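# Place the green block into the blue tray

## Task

Move the green block so that it ends up resting inside the blue tray.

## Robot and tools

Robot: two arms, left_arm and right_arm, each ending in a parallel gripper. left_arm is the robot's own left and sits on the +y side; right_arm is on the -y side. These names do not match left and right in the pictures. Calibrated bases: left_arm at (-0.047, +0.343, +0.607) m, quat_wxyz (+0.494, +0.263, +0.389, +0.732); right_arm at (-0.047, -0.343, +0.607) m, quat_wxyz (+0.494, -0.263, +0.389, -0.732).

Scene frame: z = 0 is the table surface, with the origin above the middle of the robot's foot. +x points ahead, out over the table, +y toward the robot's left, and +z up. The table surface starts near x = +0.15 m and may be rotated relative to the robot. Reported hand poses can be wrong by a few centimetres, more at long reach. Joint friction and load may leave a hand resting a few cm from its command with no contact involved.

Gripper: its fingers extend along the gripper's +z axis and close along its y axis. end_effector_position is the midpoint between the pads, roughly 1 cm short of the fingertips.

Row format, used by both execute_actions and move: 16 plain numbers, always for both arms, even if only one moves. First left_arm: x, y, z in metres, then qw, qx, qy, qz (w first), then opening; then the same eight for right_arm. Position and quaternion are an absolute pose in the scene frame, not an offset. Opening runs from -1 (shut) to +1 (fully open, 0.094 m). To keep an arm still, resend its previously reported whole pose and its current opening every call; to keep a gripper's orientation steady, repeat the same quaternion rather than copying the drifting reported one. Writing 0 for opening is a real command, not 'no change'.

execute_actions: argument actions is a list of actions; each action is a table of at most 15 rows, one row per 1/30 s control step; if fewer rows are given, the final row is held for the remaining steps. A target further than 0.6 m from the gripper's current position along any of its own axes gets the action rejected for both arms; a malformed action, or a first action failing this check against the latest reported state, rejects the whole call. cameras: list of names, ["all"], [] or null. Images come back only for an empty actions list or when requested. An empty actions list also reveals fields that other results may omit.

move: target is one 16-number row or a list of up to 15 rows, absolute poses as above, without the 0.6 m limit. Each hand travels in a straight line from its Hand target, taking the shorter rotation. speed: m/s, 0.002 to 4.3, default 0.25 (rotation capped at twice that in rad/s); one value or one per target. blend: corner rounding radius in m for lists; 0 (default) stops at each waypoint. opening_speed: rate of the opening command per second on the -1..+1 scale, at least 0.2; use it for gentle closing. grip_force: newtons per pad, about 10 to 50 (50 = full, the default); one number or one per arm; it persists; lower forces close slowly. blocking=false returns after roughly 0.5 s while motion continues; a new move takes over from the current one. Moves never avoid obstacles or the other arm; faster moves overshoot and hit harder, and targets beyond a contact push harder. The whole move is capped at 10 s. The result adds a move: line: done, off_target, moving, held or fault, plus limits=paced (pose clipped) or limits=held (steps withheld). An arm not named there is done, i.e. resting within 10 mm and 2 degrees of its target.

wait: seconds from 0 to 10; arms keep their last command, and a running move carries on. stop: brakes a running move; takes some distance. zoom_image: camera (cam_head_left, cam_head_right, cam_over, cam_left_wrist, cam_right_wrist) and region [x0, y0, x1, y1] in pixels from the top-left, no more than 504 wide or high; only cameras in the latest images. All images are 672x504. finished_scene: ends the scene permanently; scene may be 1 or omitted. The block must stay in the tray without the robot's help.

Result lines: end_effector_position and end_effector_quat_wxyz per arm; Hand target (where the arm is being driven next, which may fall short of your command, so resend the remainder); Tool commands (current opening commands); grip_measured (finger gap on the -1..+1 scale, reads up to 2.5 mm wide when empty and below the part's width under a firm squeeze, so it never shows the moment of contact); Joint positions (six joints, then gripper gap in metres); joint torques (include the arm's weight; entries 3 and 4 wrap at ±28 N m); Joint velocities (may read within noise); motor temperatures. MOTOR HOT appears from 85 °C; at 100 °C the arm faults, goes limp and drops for 30 to 60 s or more. Holding loads, stretched arms and pushing at unreachable poses heat motors.

Control notes: each step the commanded orientation is limited to 40 degrees from the measured one, and position has priority over orientation. Very small moves may not start. Joint ranges (rad): waist -2.880 to 2.880, shoulder 0.000 to 3.142, elbow 0.000 to 3.019, wrist pitch -1.693 to 1.571, wrist yaw -1.571 to 1.571, wrist roll -2.094 to 2.094. Release by commanding an opening clearly above grip_measured.

Avoid: dropping the block or letting it fall off the table (that fails), releasing it while moving, fast impacts, pressing hard on the table or heavy objects, any contact between the two arms or closing a gripper on the other's fingers, steering a hand close past its own base (route around it), and long heavy holding that overheats motors.

Each tool is called after "Emit:" as a command line: name --argument value for each argument, lists and objects as JSON in quotes; but a table of rows of numbers goes row by row, as --pt "numbers of a row", without its own name.

## Session

Emit:
execute_actions --actions '[]'

Scene clock: 0.00 s.
left_arm: end_effector_position=(+0.8997, +0.4382, +0.3910) grip_measured=+1.000 end_effector_quat_wxyz=(-0.540, +0.243, -0.774, +0.223) | right_arm: end_effector_position=(+0.2486, -0.4287, +0.1637) grip_measured=+1.000 end_effector_quat_wxyz=(-0.072, +0.303, -0.943, -0.115)
Joint positions: left_arm=[-1.896 1.73 1.764 0.526 0.173 -0.347 0.094] | right_arm=[1.533 1.779 0.692 0.45 -0.301 -1.032 0.094]
Joint velocities: within noise
Joint torques (N m): no reading
Motor temperatures (°C): left_arm=[24 20 20 19 22 22 23] | right_arm=[22 23 20 21 21 24 22]
Heat: left arm: hottest waist 24 °C; right arm: hottest wrist roll 24 °C.
Hand target: left_arm +0.9094, +0.4435, +0.4080; +0.554, -0.241, +0.765, -0.223 | right_arm +0.2430, -0.4263, +0.1657; +0.069, -0.302, +0.943, +0.118
Tool commands: left_gripper/opening=+1.0 right_gripper/opening=+1.0

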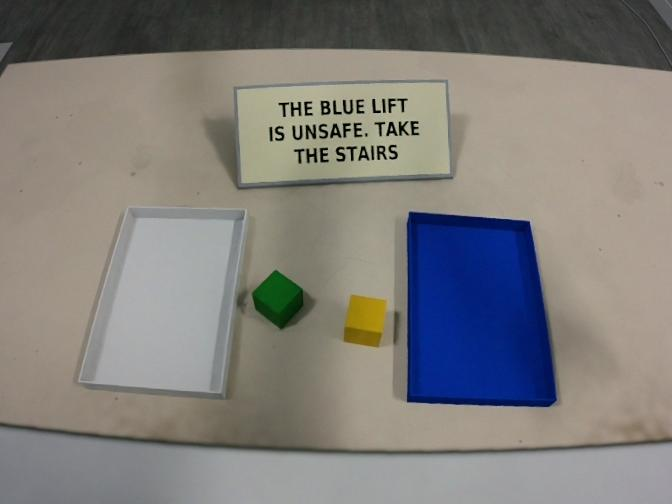

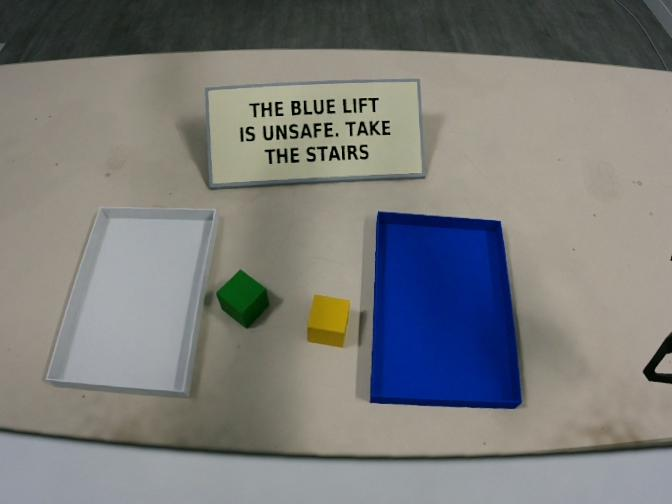

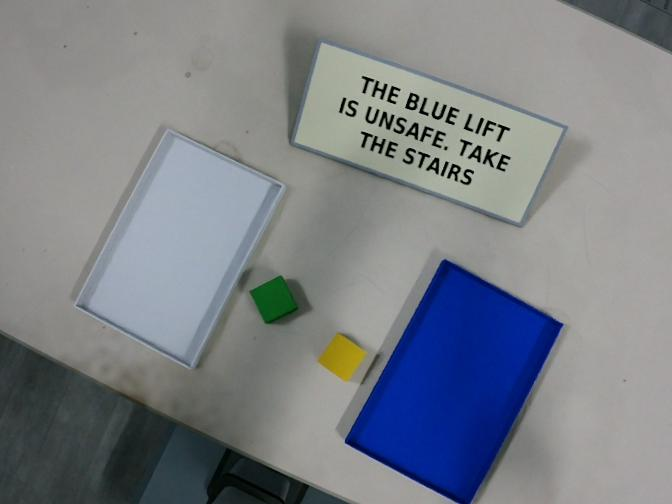

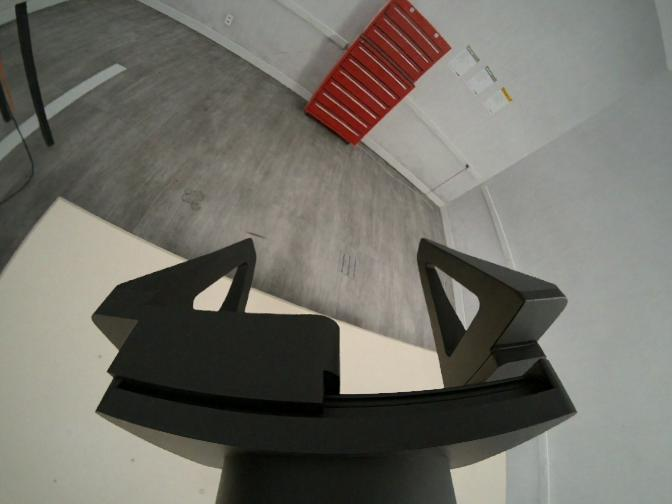

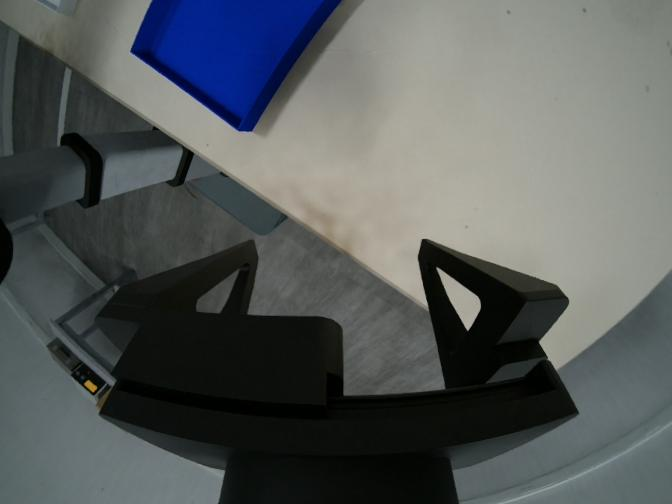

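Emit:
zoom_image --camera "cam_over" --region '[220, 250, 380, 400]'

Scaled by 3.150 from the camera's 672x504 image, which has a finer 960x720 frame.

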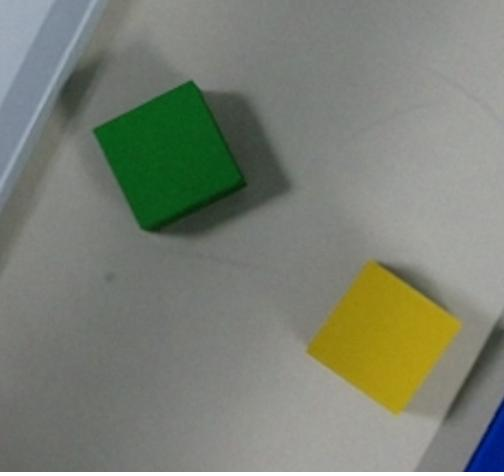

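Emit:
move --pt "0.9094 0.4435 0.408 0.554 -0.241 0.765 -0.223 1 0.30 -0.25 0.2 0 0.433 -0.9015 0 0.7" --pt "0.9094 0.4435 0.408 0.554 -0.241 0.765 -0.223 1 0.38 0.082 0.13 0 0.433 -0.9015 0 0.7" --blend 0.08 --speed 0.4 --cameras '["cam_right_wrist","cam_over","cam_head_left"]'

Scene clock: 18.97 s.
left_arm: end_effector_position=(+0.8997, +0.4382, +0.3910) grip_measured=+1.000 end_effector_quat_wxyz=(-0.540, +0.243, -0.774, +0.223) | right_arm: end_effector_position=(+0.3894, +0.0793, +0.1353) grip_measured=+0.702 end_effector_quat_wxyz=(-0.007, +0.431, -0.902, +0.000)
Joint positions: left_arm=[-1.896 1.73 1.764 0.526 0.173 -0.347 0.094] | right_arm=[2.534 2.365 1.636 -0.123 0.746 -0.607 0.08]
Joint torques (N m): left_arm=[-4.37 -21.95 6.99 2.44 0.31 -0.13] | right_arm=[13.92 -10.23 1.11 -0.01 0.13 -0.06]
Heat: left arm: hottest waist 24 °C; right arm: hottest shoulder 24 °C.
Hand target: left_arm +0.9089, +0.4436, +0.4082; +0.554, -0.241, +0.765, -0.223 | right_arm +0.3801, +0.0819, +0.1303; +0.000, -0.433, +0.901, +0.000
Off the commanded pose: left_arm 0.020 m, 2 deg | right_arm 0.011 m, 1 deg.
move: off_target (left_arm, right_arm)
camera_calibration:
cam_right_wrist: T_world_to_cam=[[0.784368, -0.620294, -0.00162424, -0.256972], [-0.504157, -0.639032, 0.580917, 0.169949], [-0.361377, -0.454833, -0.813961, 0.41558], [0, 0, 0, 1]] pos_world=[0.437422, 0.138225, 0.239122]
Images, in order (width x height): cam_head_left 672x504, cam_over 672x504, cam_right_wrist 672x504.

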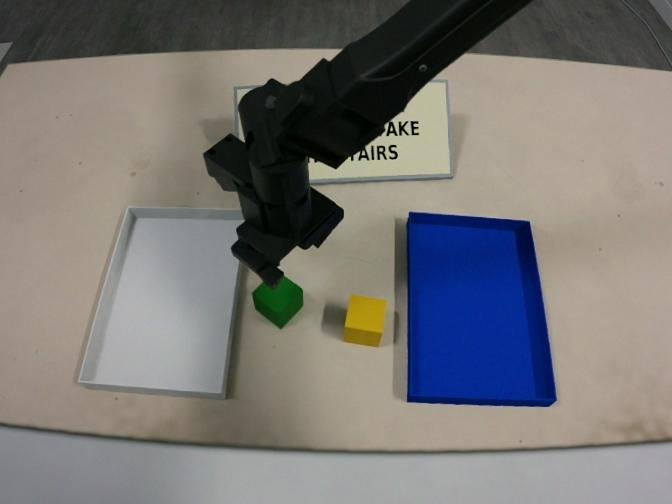

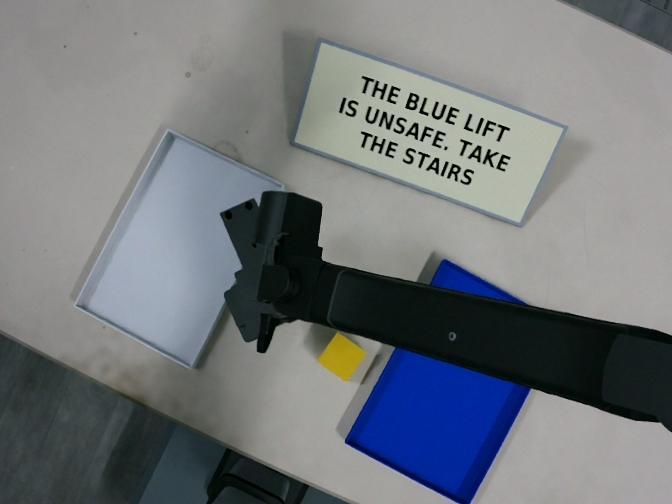

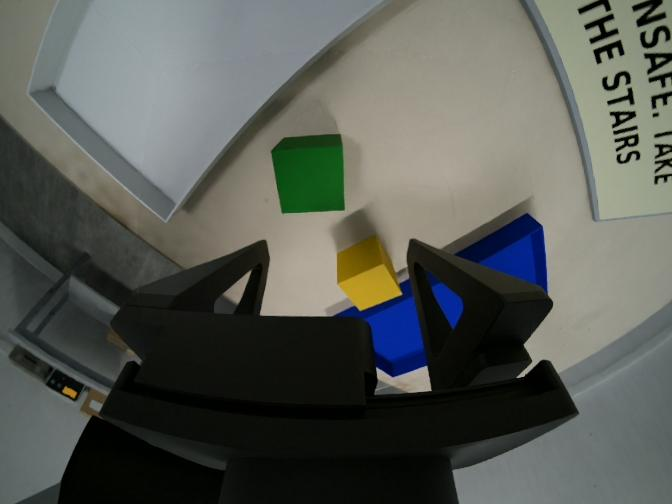

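Emit:
move --target '[0.9094,0.4435,0.408,0.554,-0.241,0.765,-0.223,1,0.373,0.100,0.083,0,0.433,-0.9015,0,0.7]' --cameras '["cam_right_wrist","cam_head_left"]'

Scene clock: 27.47 s.
left_arm: end_effector_position=(+0.8997, +0.4382, +0.3910) grip_measured=+1.000 end_effector_quat_wxyz=(-0.540, +0.243, -0.774, +0.223) | right_arm: end_effector_position=(+0.3761, +0.1120, +0.0972) grip_measured=+0.702 end_effector_quat_wxyz=(-0.011, +0.432, -0.902, -0.004)
Joint positions: left_arm=[-1.896 1.73 1.764 0.526 0.173 -0.347 0.094] | right_arm=[2.533 2.5 1.782 -0.123 0.736 -0.617 0.08]
Joint torques (N m): left_arm=[-4.42 -21.77 6.89 2.44 0.32 -0.16] | right_arm=[13.04 -10.7 1.18 0.02 -0.13 -0.18]
Heat: left arm: hottest waist 24 °C; right arm: hottest shoulder 24 °C.
Hand target: left_arm +0.9089, +0.4436, +0.4082; +0.554, -0.241, +0.765, -0.223 | right_arm +0.3728, +0.1000, +0.0835; +0.000, -0.433, +0.901, +0.000
Off the commanded pose: left_arm 0.020 m, 2 deg | right_arm 0.019 m, 1 deg.
move: off_target (left_arm, right_arm)
camera_calibration:
cam_right_wrist: T_world_to_cam=[[0.785597, -0.618717, -0.00520103, -0.226482], [-0.505017, -0.646042, 0.572352, 0.208245], [-0.357484, -0.447011, -0.819992, 0.392802], [0, 0, 0, 1]] pos_world=[0.423511, 0.169994, 0.201727]
Images, in order (width x height): cam_head_left 672x504, cam_right_wrist 672x504.

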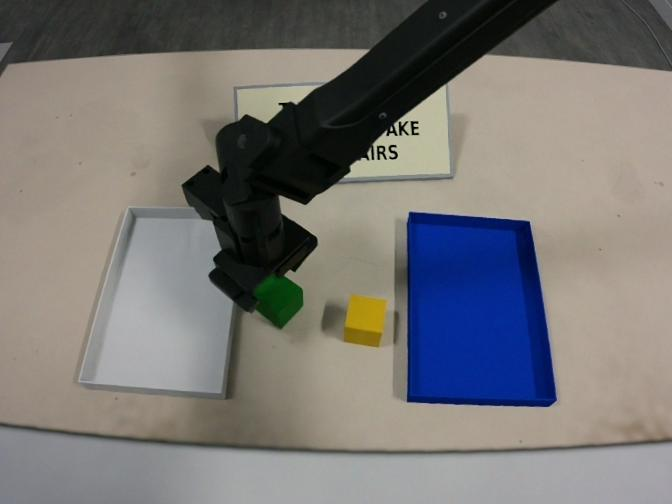

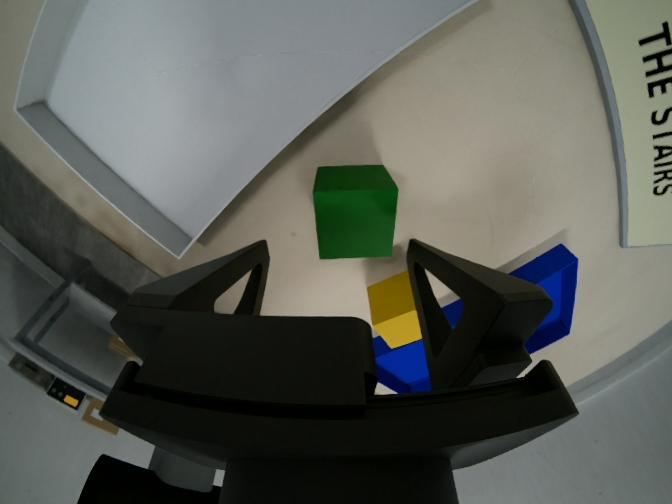

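Emit:
move --target '[0.9094,0.4435,0.408,0.554,-0.241,0.765,-0.223,1,0.386,0.097,0.083,0,0.433,-0.9015,0,0.8]' --cameras '["cam_right_wrist","cam_head_left"]'

Scene clock: 36.20 s.
left_arm: end_effector_position=(+0.8997, +0.4382, +0.3910) grip_measured=+1.000 end_effector_quat_wxyz=(-0.540, +0.243, -0.774, +0.223) | right_arm: end_effector_position=(+0.3832, +0.1087, +0.0942) grip_measured=+0.798 end_effector_quat_wxyz=(-0.007, +0.434, -0.901, -0.004)
Joint positions: left_arm=[-1.896 1.73 1.764 0.526 0.173 -0.347 0.094] | right_arm=[2.525 2.5 1.801 -0.146 0.732 -0.624 0.084]
Joint torques (N m): left_arm=[-4.31 -21.77 7.02 2.36 0.33 -0.1] | right_arm=[13.16 -11.28 1.35 -0.08 -0.13 -0.18]
Motor temperatures (°C): left_arm=[24 25 22 19 22 22 23] | right_arm=[24 24 21 21 21 23 21]
Heat: left arm: hottest shoulder 25 °C; right arm: hottest waist 24 °C.
Hand target: left_arm +0.9089, +0.4436, +0.4082; +0.554, -0.241, +0.765, -0.223 | right_arm +0.3859, +0.0970, +0.0833; +0.000, -0.433, +0.901, +0.000
Off the commanded pose: left_arm 0.020 m, 2 deg | right_arm 0.016 m, 1 deg.
move: off_target (left_arm, right_arm)
camera_calibration:
cam_right_wrist: T_world_to_cam=[[0.788681, -0.614752, -0.00790476, -0.235524], [-0.498236, -0.646627, 0.577611, 0.208447], [-0.360199, -0.451612, -0.816274, 0.392618], [0, 0, 0, 1]] pos_world=[0.431029, 0.167309, 0.198221]
Images, in order (width x height): cam_head_left 672x504, cam_right_wrist 672x504.

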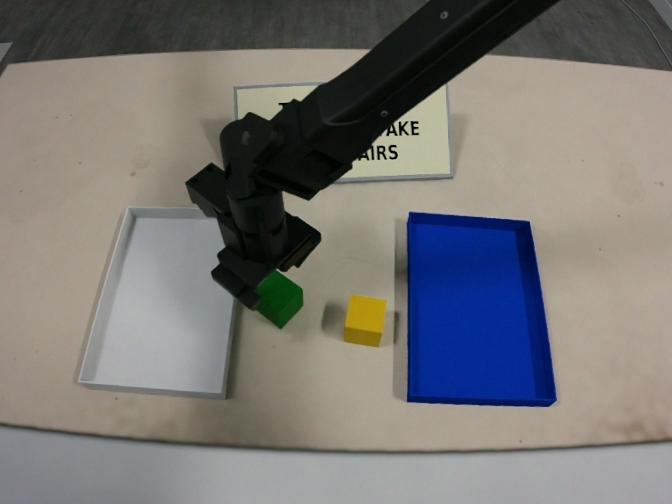

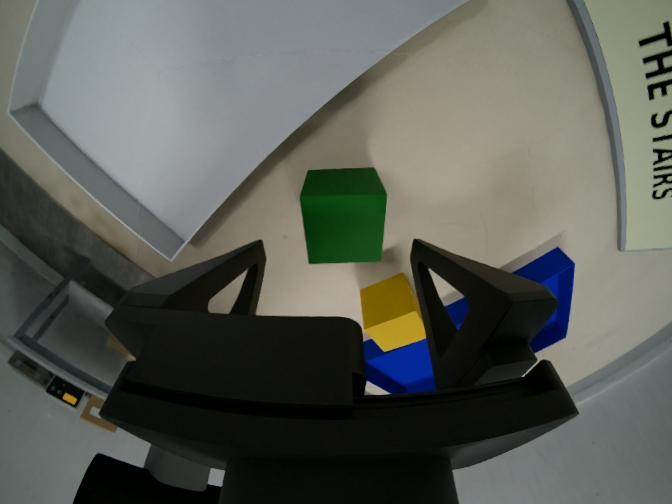

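Emit:
move --target '[0.9094,0.4435,0.408,0.554,-0.241,0.765,-0.223,1,0.391,0.095,0.040,0,0.433,-0.9015,0,0.8]' --speed 0.08 --cameras '["cam_right_wrist","cam_head_left"]'

Scene clock: 40.43 s.
left_arm: end_effector_position=(+0.8997, +0.4382, +0.3910) grip_measured=+1.000 end_effector_quat_wxyz=(-0.540, +0.243, -0.774, +0.223) | right_arm: end_effector_position=(+0.3984, +0.1030, +0.0529) grip_measured=+0.798 end_effector_quat_wxyz=(-0.010, +0.429, -0.903, -0.002)
Joint positions: left_arm=[-1.896 1.73 1.764 0.526 0.173 -0.347 0.094] | right_arm=[2.477 2.577 1.925 -0.154 0.703 -0.665 0.084]
Joint torques (N m): left_arm=[-4.25 -21.48 7.04 2.28 0.36 -0.11] | right_arm=[13.51 -10.34 1.5 -0.02 -0.12 -0.18]
Heat: left arm: hottest shoulder 26 °C; right arm: hottest waist 24 °C.
Hand target: left_arm +0.9089, +0.4436, +0.4082; +0.554, -0.241, +0.765, -0.223 | right_arm +0.3908, +0.0949, +0.0405; +0.000, -0.433, +0.901, +0.000
Off the commanded pose: left_arm 0.020 m, 2 deg | right_arm 0.017 m, 1 deg.
move: off_target (left_arm, right_arm)
camera_calibration:
cam_right_wrist: T_world_to_cam=[[0.782153, -0.623085, -0.00157616, -0.248155], [-0.509151, -0.640586, 0.574817, 0.239973], [-0.359169, -0.448792, -0.818281, 0.361195], [0, 0, 0, 1]] pos_world=[0.446008, 0.161203, 0.157227]
Images, in order (width x height): cam_head_left 672x504, cam_right_wrist 672x504.

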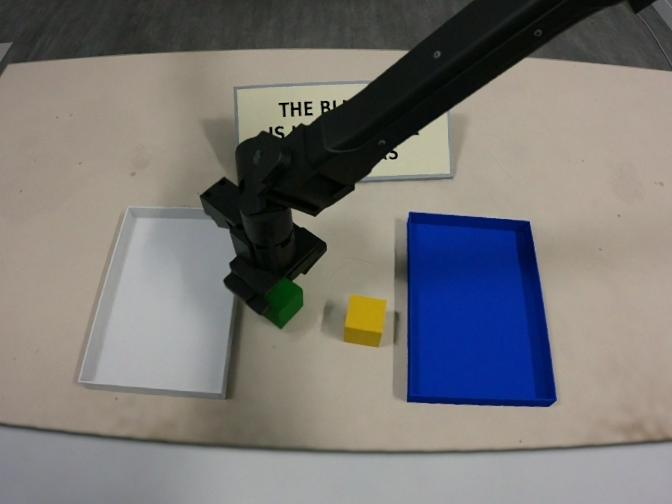

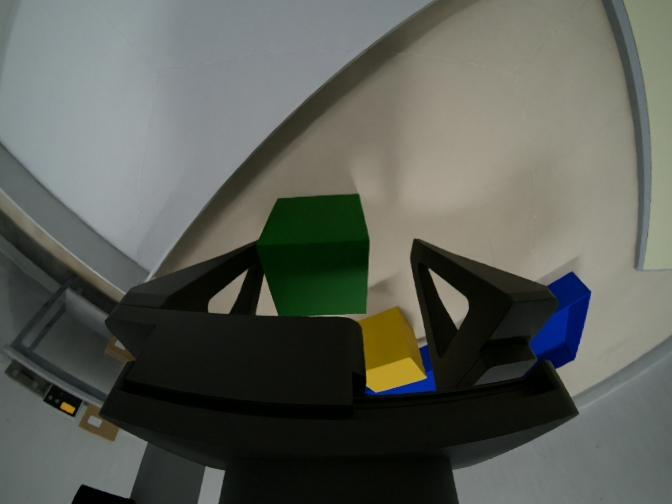

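Emit:
move --target '[0.9094,0.4435,0.408,0.554,-0.241,0.765,-0.223,1,0.380,0.104,0.040,0,0.433,-0.9015,0,0.8]' --speed 0.08 --cameras '["cam_right_wrist"]'

Scene clock: 46.13 s.
left_arm: end_effector_position=(+0.8997, +0.4382, +0.3910) grip_measured=+1.000 end_effector_quat_wxyz=(-0.540, +0.243, -0.774, +0.223) | right_arm: end_effector_position=(+0.3886, +0.1048, +0.0480) grip_measured=+0.798 end_effector_quat_wxyz=(-0.006, +0.433, -0.902, -0.002)
Joint positions: left_arm=[-1.896 1.73 1.764 0.526 0.173 -0.347 0.094] | right_arm=[2.477 2.593 1.929 -0.154 0.704 -0.665 0.084]
Joint torques (N m): left_arm=[-4.37 -21.54 6.93 2.37 0.31 -0.14] | right_arm=[14.33 -10.11 1.43 0.23 0.14 -0.08]
Heat: left arm: hottest shoulder 26 °C; right arm: hottest shoulder 25 °C.
Hand target: left_arm +0.9089, +0.4436, +0.4082; +0.554, -0.241, +0.765, -0.223 | right_arm +0.3800, +0.1040, +0.0404; +0.000, -0.433, +0.901, +0.000
Off the commanded pose: left_arm 0.020 m, 2 deg | right_arm 0.012 m, 1 deg.
move: off_target (left_arm, right_arm)
camera_calibration:
cam_right_wrist: T_world_to_cam=[[0.786934, -0.617006, -0.00612967, -0.241734], [-0.499324, -0.642615, 0.581138, 0.235111], [-0.362505, -0.454256, -0.813782, 0.356155], [0, 0, 0, 1]] pos_world=[0.436734, 0.163721, 0.151719]
Images, in order (width x height): cam_right_wrist 672x504.

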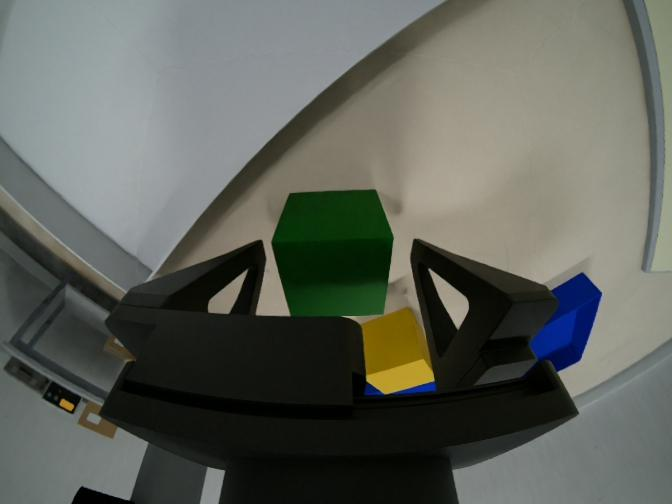

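Emit:
move --target '[0.9094,0.4435,0.408,0.554,-0.241,0.765,-0.223,1,0.380,0.104,0.040,0,0.433,-0.9015,0,-0.2]' --opening_speed 0.6 --cameras '["cam_right_wrist"]'

Scene clock: 50.10 s.
left_arm: end_effector_position=(+0.8997, +0.4382, +0.3910) grip_measured=+1.000 end_effector_quat_wxyz=(-0.540, +0.243, -0.774, +0.223) | right_arm: end_effector_position=(+0.3883, +0.1049, +0.0478) grip_measured=+0.044 end_effector_quat_wxyz=(-0.005, +0.433, -0.901, -0.002)
Joint positions: left_arm=[-1.896 1.73 1.764 0.526 0.173 -0.347 0.094] | right_arm=[2.477 2.593 1.929 -0.154 0.704 -0.665 0.049]
Joint torques (N m): left_arm=[-4.19 -22.24 6.87 2.33 0.35 -0.11] | right_arm=[14.39 -10.05 1.42 0.25 0.13 -0.09]
Heat: left arm: hottest shoulder 26 °C; right arm: hottest waist 25 °C.
Hand target: left_arm +0.9089, +0.4436, +0.4082; +0.554, -0.241, +0.765, -0.223 | right_arm +0.3798, +0.1040, +0.0403; +0.000, -0.433, +0.901, +0.000
Off the commanded pose: left_arm 0.020 m, 2 deg | right_arm 0.011 m, 1 deg.
move: off_target (left_arm, right_arm)
camera_calibration:
cam_right_wrist: T_world_to_cam=[[0.787049, -0.616857, -0.00637828, -0.241475], [-0.49901, -0.642699, 0.581315, 0.234992], [-0.362688, -0.454341, -0.813653, 0.356004], [0, 0, 0, 1]] pos_world=[0.436435, 0.163821, 0.151519]
Images, in order (width x height): cam_right_wrist 672x504.

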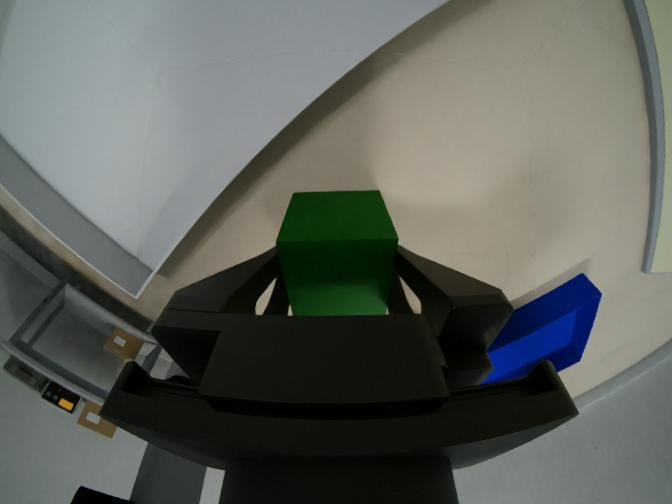

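Emit:
move --pt "0.9094 0.4435 0.408 0.554 -0.241 0.765 -0.223 1 0.380 0.104 0.16 0 0.433 -0.9015 0 -0.2" --pt "0.9094 0.4435 0.408 0.554 -0.241 0.765 -0.223 1 0.39 -0.19 0.16 0 0.433 -0.9015 0 -0.2" --pt "0.9094 0.4435 0.408 0.554 -0.241 0.765 -0.223 1 0.39 -0.19 0.085 0 0.433 -0.9015 0 -0.2" --blend '[0.03,0.03,0]' --speed '[0.15,0.25,0.15]' --cameras '["cam_right_wrist","cam_head_left","cam_over"]'

Scene clock: 56.50 s.
left_arm: end_effector_position=(+0.8997, +0.4382, +0.3910) grip_measured=+1.000 end_effector_quat_wxyz=(-0.540, +0.243, -0.774, +0.223) | right_arm: end_effector_position=(+0.3930, -0.1848, +0.0910) grip_measured=+0.044 end_effector_quat_wxyz=(-0.002, +0.432, -0.902, -0.002)
Joint positions: left_arm=[-1.896 1.73 1.764 0.526 0.173 -0.347 0.094] | right_arm=[2.146 2.064 1.212 0.177 0.462 -0.93 0.049]
Joint torques (N m): left_arm=[-3.78 -21.48 6.99 2.22 0.38 -0.13] | right_arm=[6.53 -10.87 -1.37 0.62 -0.15 -0.17]
Heat: left arm: hottest shoulder 27 °C; right arm: hottest waist 25 °C.
Hand target: left_arm +0.9089, +0.4436, +0.4082; +0.554, -0.241, +0.765, -0.223 | right_arm +0.3898, -0.1900, +0.0852; +0.000, -0.433, +0.901, +0.000
Off the commanded pose: left_arm 0.020 m, 2 deg | right_arm 0.008 m, 0 deg.
move: off_target (left_arm)
camera_calibration:
cam_right_wrist: T_world_to_cam=[[0.786432, -0.617628, -0.00781139, -0.423303], [-0.496846, -0.640051, 0.586071, 0.0253025], [-0.366973, -0.457024, -0.810222, 0.262088], [0, 0, 0, 1]] pos_world=[0.441649, -0.125468, 0.194214]
Images, in order (width x height): cam_head_left 672x504, cam_over 672x504, cam_right_wrist 672x504.

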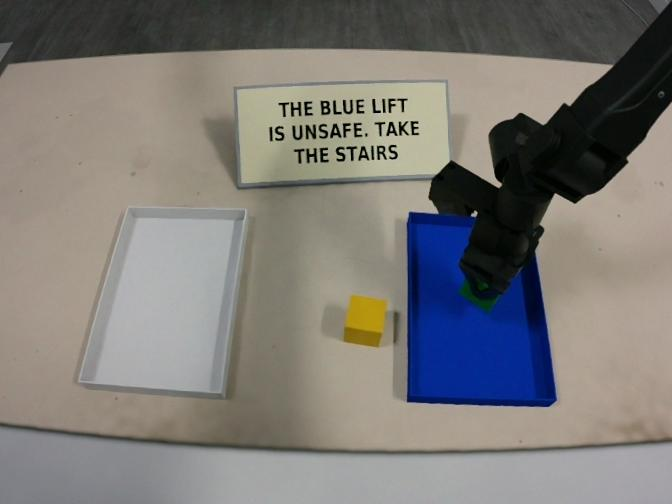

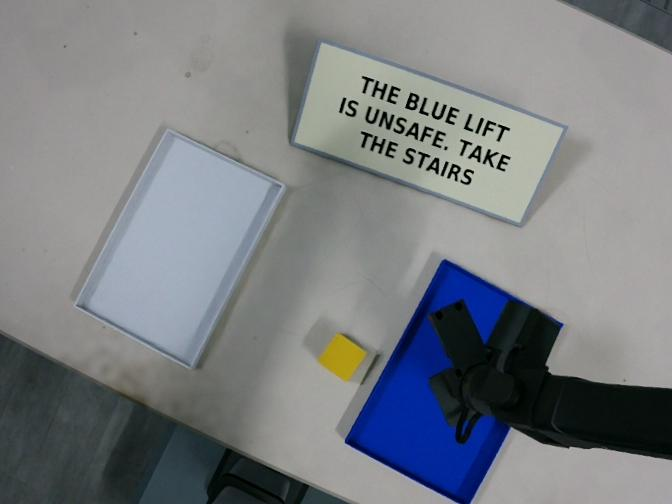

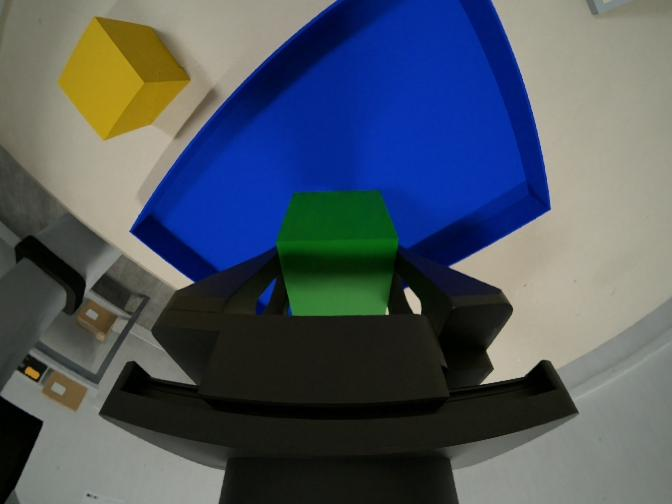

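Emit:
move --target '[0.9094,0.4435,0.408,0.554,-0.241,0.765,-0.223,1,0.39,-0.19,0.048,0,0.433,-0.9015,0,-0.2]' --speed 0.06 --cameras '["cam_right_wrist","cam_head_left"]'

Scene clock: 60.20 s.
left_arm: end_effector_position=(+0.8997, +0.4382, +0.3910) grip_measured=+1.000 end_effector_quat_wxyz=(-0.540, +0.243, -0.774, +0.223) | right_arm: end_effector_position=(+0.3962, -0.1849, +0.0559) grip_measured=+0.044 end_effector_quat_wxyz=(-0.004, +0.432, -0.902, -0.001)
Joint positions: left_arm=[-1.896 1.73 1.764 0.526 0.173 -0.347 0.094] | right_arm=[2.119 2.144 1.301 0.181 0.441 -0.949 0.049]
Joint torques (N m): left_arm=[-3.72 -22.24 6.78 2.24 0.32 -0.12] | right_arm=[6.59 -10.64 -1.31 0.69 -0.14 -0.19]
Heat: left arm: hottest shoulder 27 °C; right arm: hottest waist 25 °C.
Hand target: left_arm +0.9089, +0.4436, +0.4082; +0.554, -0.241, +0.765, -0.223 | right_arm +0.3897, -0.1900, +0.0482; +0.000, -0.433, +0.901, +0.000
Off the commanded pose: left_arm 0.020 m, 2 deg | right_arm 0.011 m, 0 deg.
move: off_target (left_arm, right_arm)
camera_calibration:
cam_right_wrist: T_world_to_cam=[[0.785885, -0.618346, -0.00573083, -0.426153], [-0.499286, -0.639979, 0.584072, 0.0484728], [-0.364826, -0.456152, -0.811681, 0.234169], [0, 0, 0, 1]] pos_world=[0.44454, -0.125671, 0.159317]
Images, in order (width x height): cam_head_left 672x504, cam_right_wrist 672x504.

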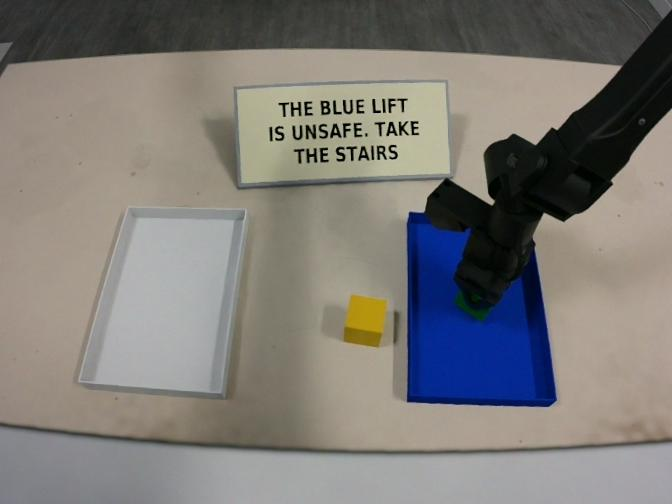

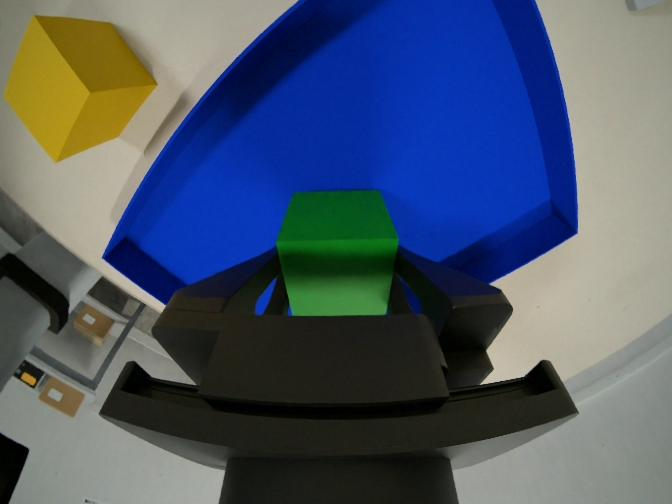

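Emit:
move --target '[0.9094,0.4435,0.408,0.554,-0.241,0.765,-0.223,1,0.39,-0.19,0.036,0,0.433,-0.9015,0,-0.2]' --speed 0.04 --cameras '["cam_right_wrist"]'

Emit:
zoom_image --camera "cam_right_wrist" --region '[200, 120, 480, 330]'

Scene clock: 66.50 s.
left_arm: end_effector_position=(+0.8997, +0.4382, +0.3910) grip_measured=+1.000 end_effector_quat_wxyz=(-0.540, +0.243, -0.774, +0.223) | right_arm: end_effector_position=(+0.3973, -0.1844, +0.0449) grip_measured=+0.044 end_effector_quat_wxyz=(-0.005, +0.432, -0.902, -0.001)
Joint positions: left_arm=[-1.896 1.73 1.764 0.526 0.173 -0.347 0.094] | right_arm=[2.112 2.17 1.33 0.181 0.434 -0.955 0.049]
Joint torques (N m): left_arm=[-3.96 -22.18 7.05 2.22 0.33 -0.12] | right_arm=[6.42 -10.46 -1.24 0.66 -0.15 -0.18]
Heat: left arm: hottest shoulder 27 °C; right arm: hottest waist 25 °C.
Hand target: left_arm +0.9089, +0.4436, +0.4082; +0.554, -0.241, +0.765, -0.223 | right_arm +0.3898, -0.1899, +0.0363; +0.000, -0.433, +0.901, +0.000
Off the commanded pose: left_arm 0.020 m, 2 deg | right_arm 0.013 m, 1 deg.
move: off_target (left_arm, right_arm)
camera_calibration:
cam_right_wrist: T_world_to_cam=[[0.785721, -0.618562, -0.00483692, -0.426899], [-0.500416, -0.640206, 0.582854, 0.0561232], [-0.363628, -0.455541, -0.812562, 0.225577], [0, 0, 0, 1]] pos_world=[0.445535, -0.125374, 0.148518]
Images, in order (width x height): cam_right_wrist 672x504.

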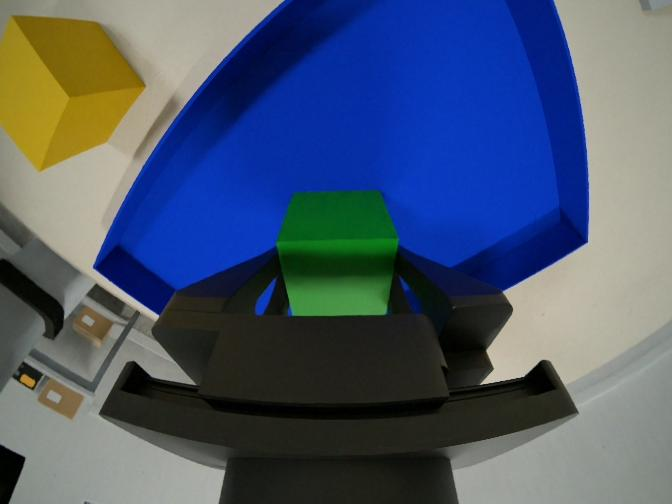

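Scaled by 1.800 from the camera's 672x504 image, which has a finer 960x720 frame.

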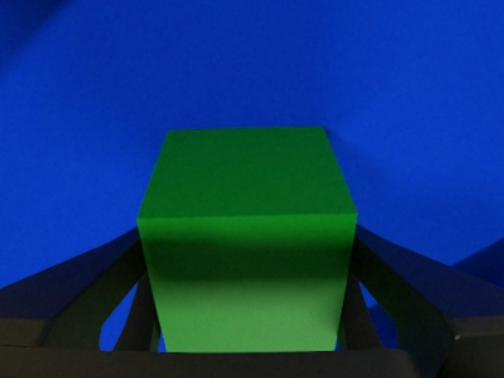

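Emit:
move --target '[0.9094,0.4435,0.408,0.554,-0.241,0.765,-0.223,1,0.388,-0.19,0.028,0,0.433,-0.9015,0,-0.2]' --speed 0.03 --cameras '["cam_right_wrist","cam_head_left"]'

Emit:
zoom_image --camera "cam_head_left" --region '[400, 200, 560, 420]'

Scene clock: 69.97 s.
left_arm: end_effector_position=(+0.8997, +0.4382, +0.3910) grip_measured=+1.000 end_effector_quat_wxyz=(-0.540, +0.243, -0.774, +0.223) | right_arm: end_effector_position=(+0.3985, -0.1839, +0.0436) grip_measured=+0.044 end_effector_quat_wxyz=(-0.006, +0.432, -0.902, -0.001)
Joint positions: left_arm=[-1.896 1.73 1.764 0.526 0.173 -0.347 0.094] | right_arm=[2.111 2.173 1.336 0.181 0.432 -0.956 0.049]
Joint torques (N m): left_arm=[-3.84 -22.12 7.02 2.35 0.33 -0.14] | right_arm=[6.12 -9.29 -0.42 0.88 -0.25 -0.21]
Heat: left arm: hottest shoulder 27 °C; right arm: hottest waist 25 °C.
Hand target: left_arm +0.9089, +0.4436, +0.4082; +0.554, -0.241, +0.765, -0.223 | right_arm +0.3877, -0.1902, +0.0288; +0.000, -0.433, +0.901, +0.000
Off the commanded pose: left_arm 0.020 m, 2 deg | right_arm 0.020 m, 1 deg.
move: off_target (left_arm, right_arm)
camera_calibration:
cam_right_wrist: T_world_to_cam=[[0.785977, -0.618241, -0.00421949, -0.427606], [-0.501315, -0.641292, 0.580886, 0.0580697], [-0.361834, -0.454447, -0.813974, 0.22477], [0, 0, 0, 1]] pos_world=[0.446528, -0.124978, 0.147421]
Images, in order (width x height): cam_head_left 672x504, cam_right_wrist 672x504.

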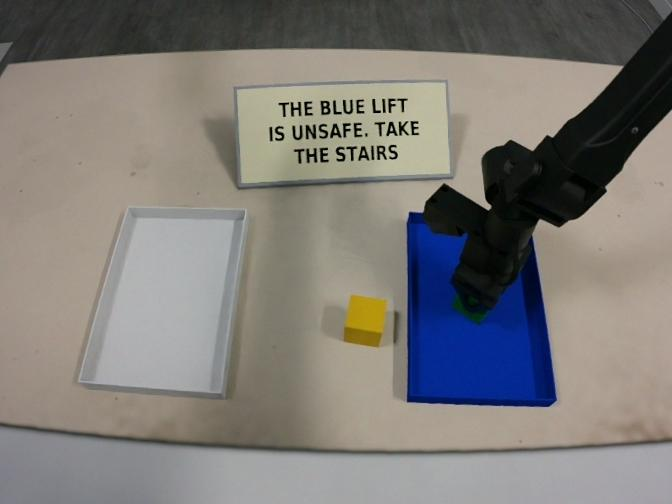

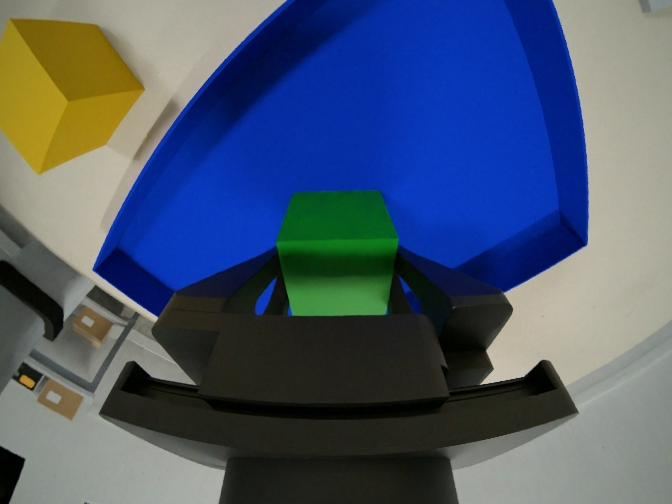

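Scaled by 2.291 from the camera's 672x504 image, which has a finer 960x720 frame.

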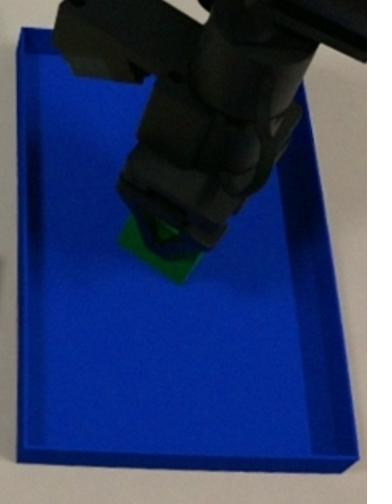

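Emit:
move --pt "0.9094 0.4435 0.408 0.554 -0.241 0.765 -0.223 1 0.389 -0.19 0.034 0 0.433 -0.9015 0 -0.2" --pt "0.9094 0.4435 0.408 0.554 -0.241 0.765 -0.223 1 0.389 -0.19 0.034 0 0.433 -0.9015 0 0.7" --pt "0.9094 0.4435 0.408 0.554 -0.241 0.765 -0.223 1 0.387 -0.19 0.16 0 0.433 -0.9015 0 0.7" --opening_speed 0.6 --speed '[0.05,0.05,0.12]' --cameras '["cam_right_wrist","cam_head_left"]'

Scene clock: 81.33 s.
left_arm: end_effector_position=(+0.8997, +0.4382, +0.3910) grip_measured=+1.000 end_effector_quat_wxyz=(-0.540, +0.243, -0.774, +0.223) | right_arm: end_effector_position=(+0.3861, -0.1942, +0.1506) grip_measured=+0.698 end_effector_quat_wxyz=(+0.002, +0.433, -0.902, +0.003)
Joint positions: left_arm=[-1.896 1.73 1.764 0.526 0.173 -0.347 0.094] | right_arm=[2.184 1.917 1.066 0.159 0.504 -0.901 0.08]
Joint torques (N m): left_arm=[-3.37 -21.83 6.89 2.39 0.32 -0.09] | right_arm=[7.82 -12.92 -2.56 -0.06 0.13 -0.05]
Heat: left arm: hottest shoulder 28 °C; right arm: hottest shoulder 25 °C.
Hand target: left_arm +0.9089, +0.4436, +0.4082; +0.554, -0.241, +0.765, -0.223 | right_arm +0.3869, -0.1901, +0.1598; +0.000, -0.433, +0.901, +0.000
Off the commanded pose: left_arm 0.020 m, 2 deg | right_arm 0.010 m, 0 deg.
move: off_target (left_arm); target 2's new opening was sent with right_arm's hand 0.015 m and 1 deg from that target
camera_calibration:
cam_right_wrist: T_world_to_cam=[[0.786888, -0.617082, -0.00416899, -0.423832], [-0.493529, -0.633363, 0.596054, -0.0206169], [-0.370455, -0.46697, -0.802933, 0.301875], [0, 0, 0, 1]] pos_world=[0.435164, -0.13363, 0.252907]
Images, in order (width x height): cam_head_left 672x504, cam_right_wrist 672x504.

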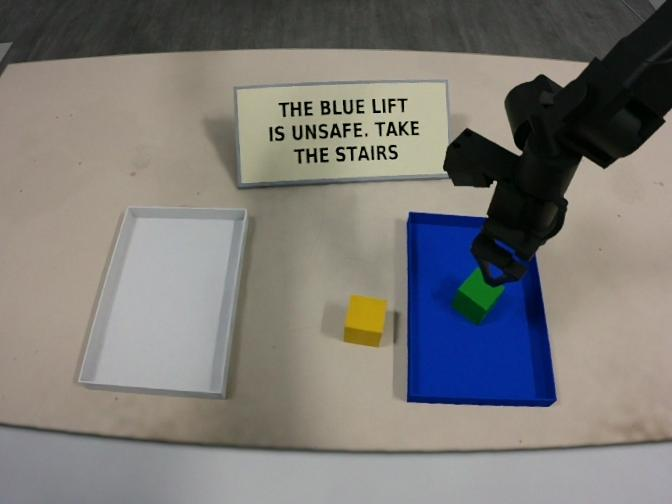

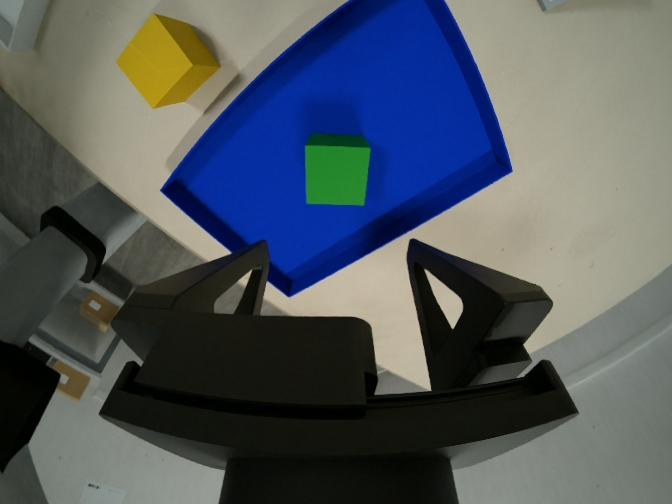

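Emit:
finished_scene

The scene is finished: the task was done.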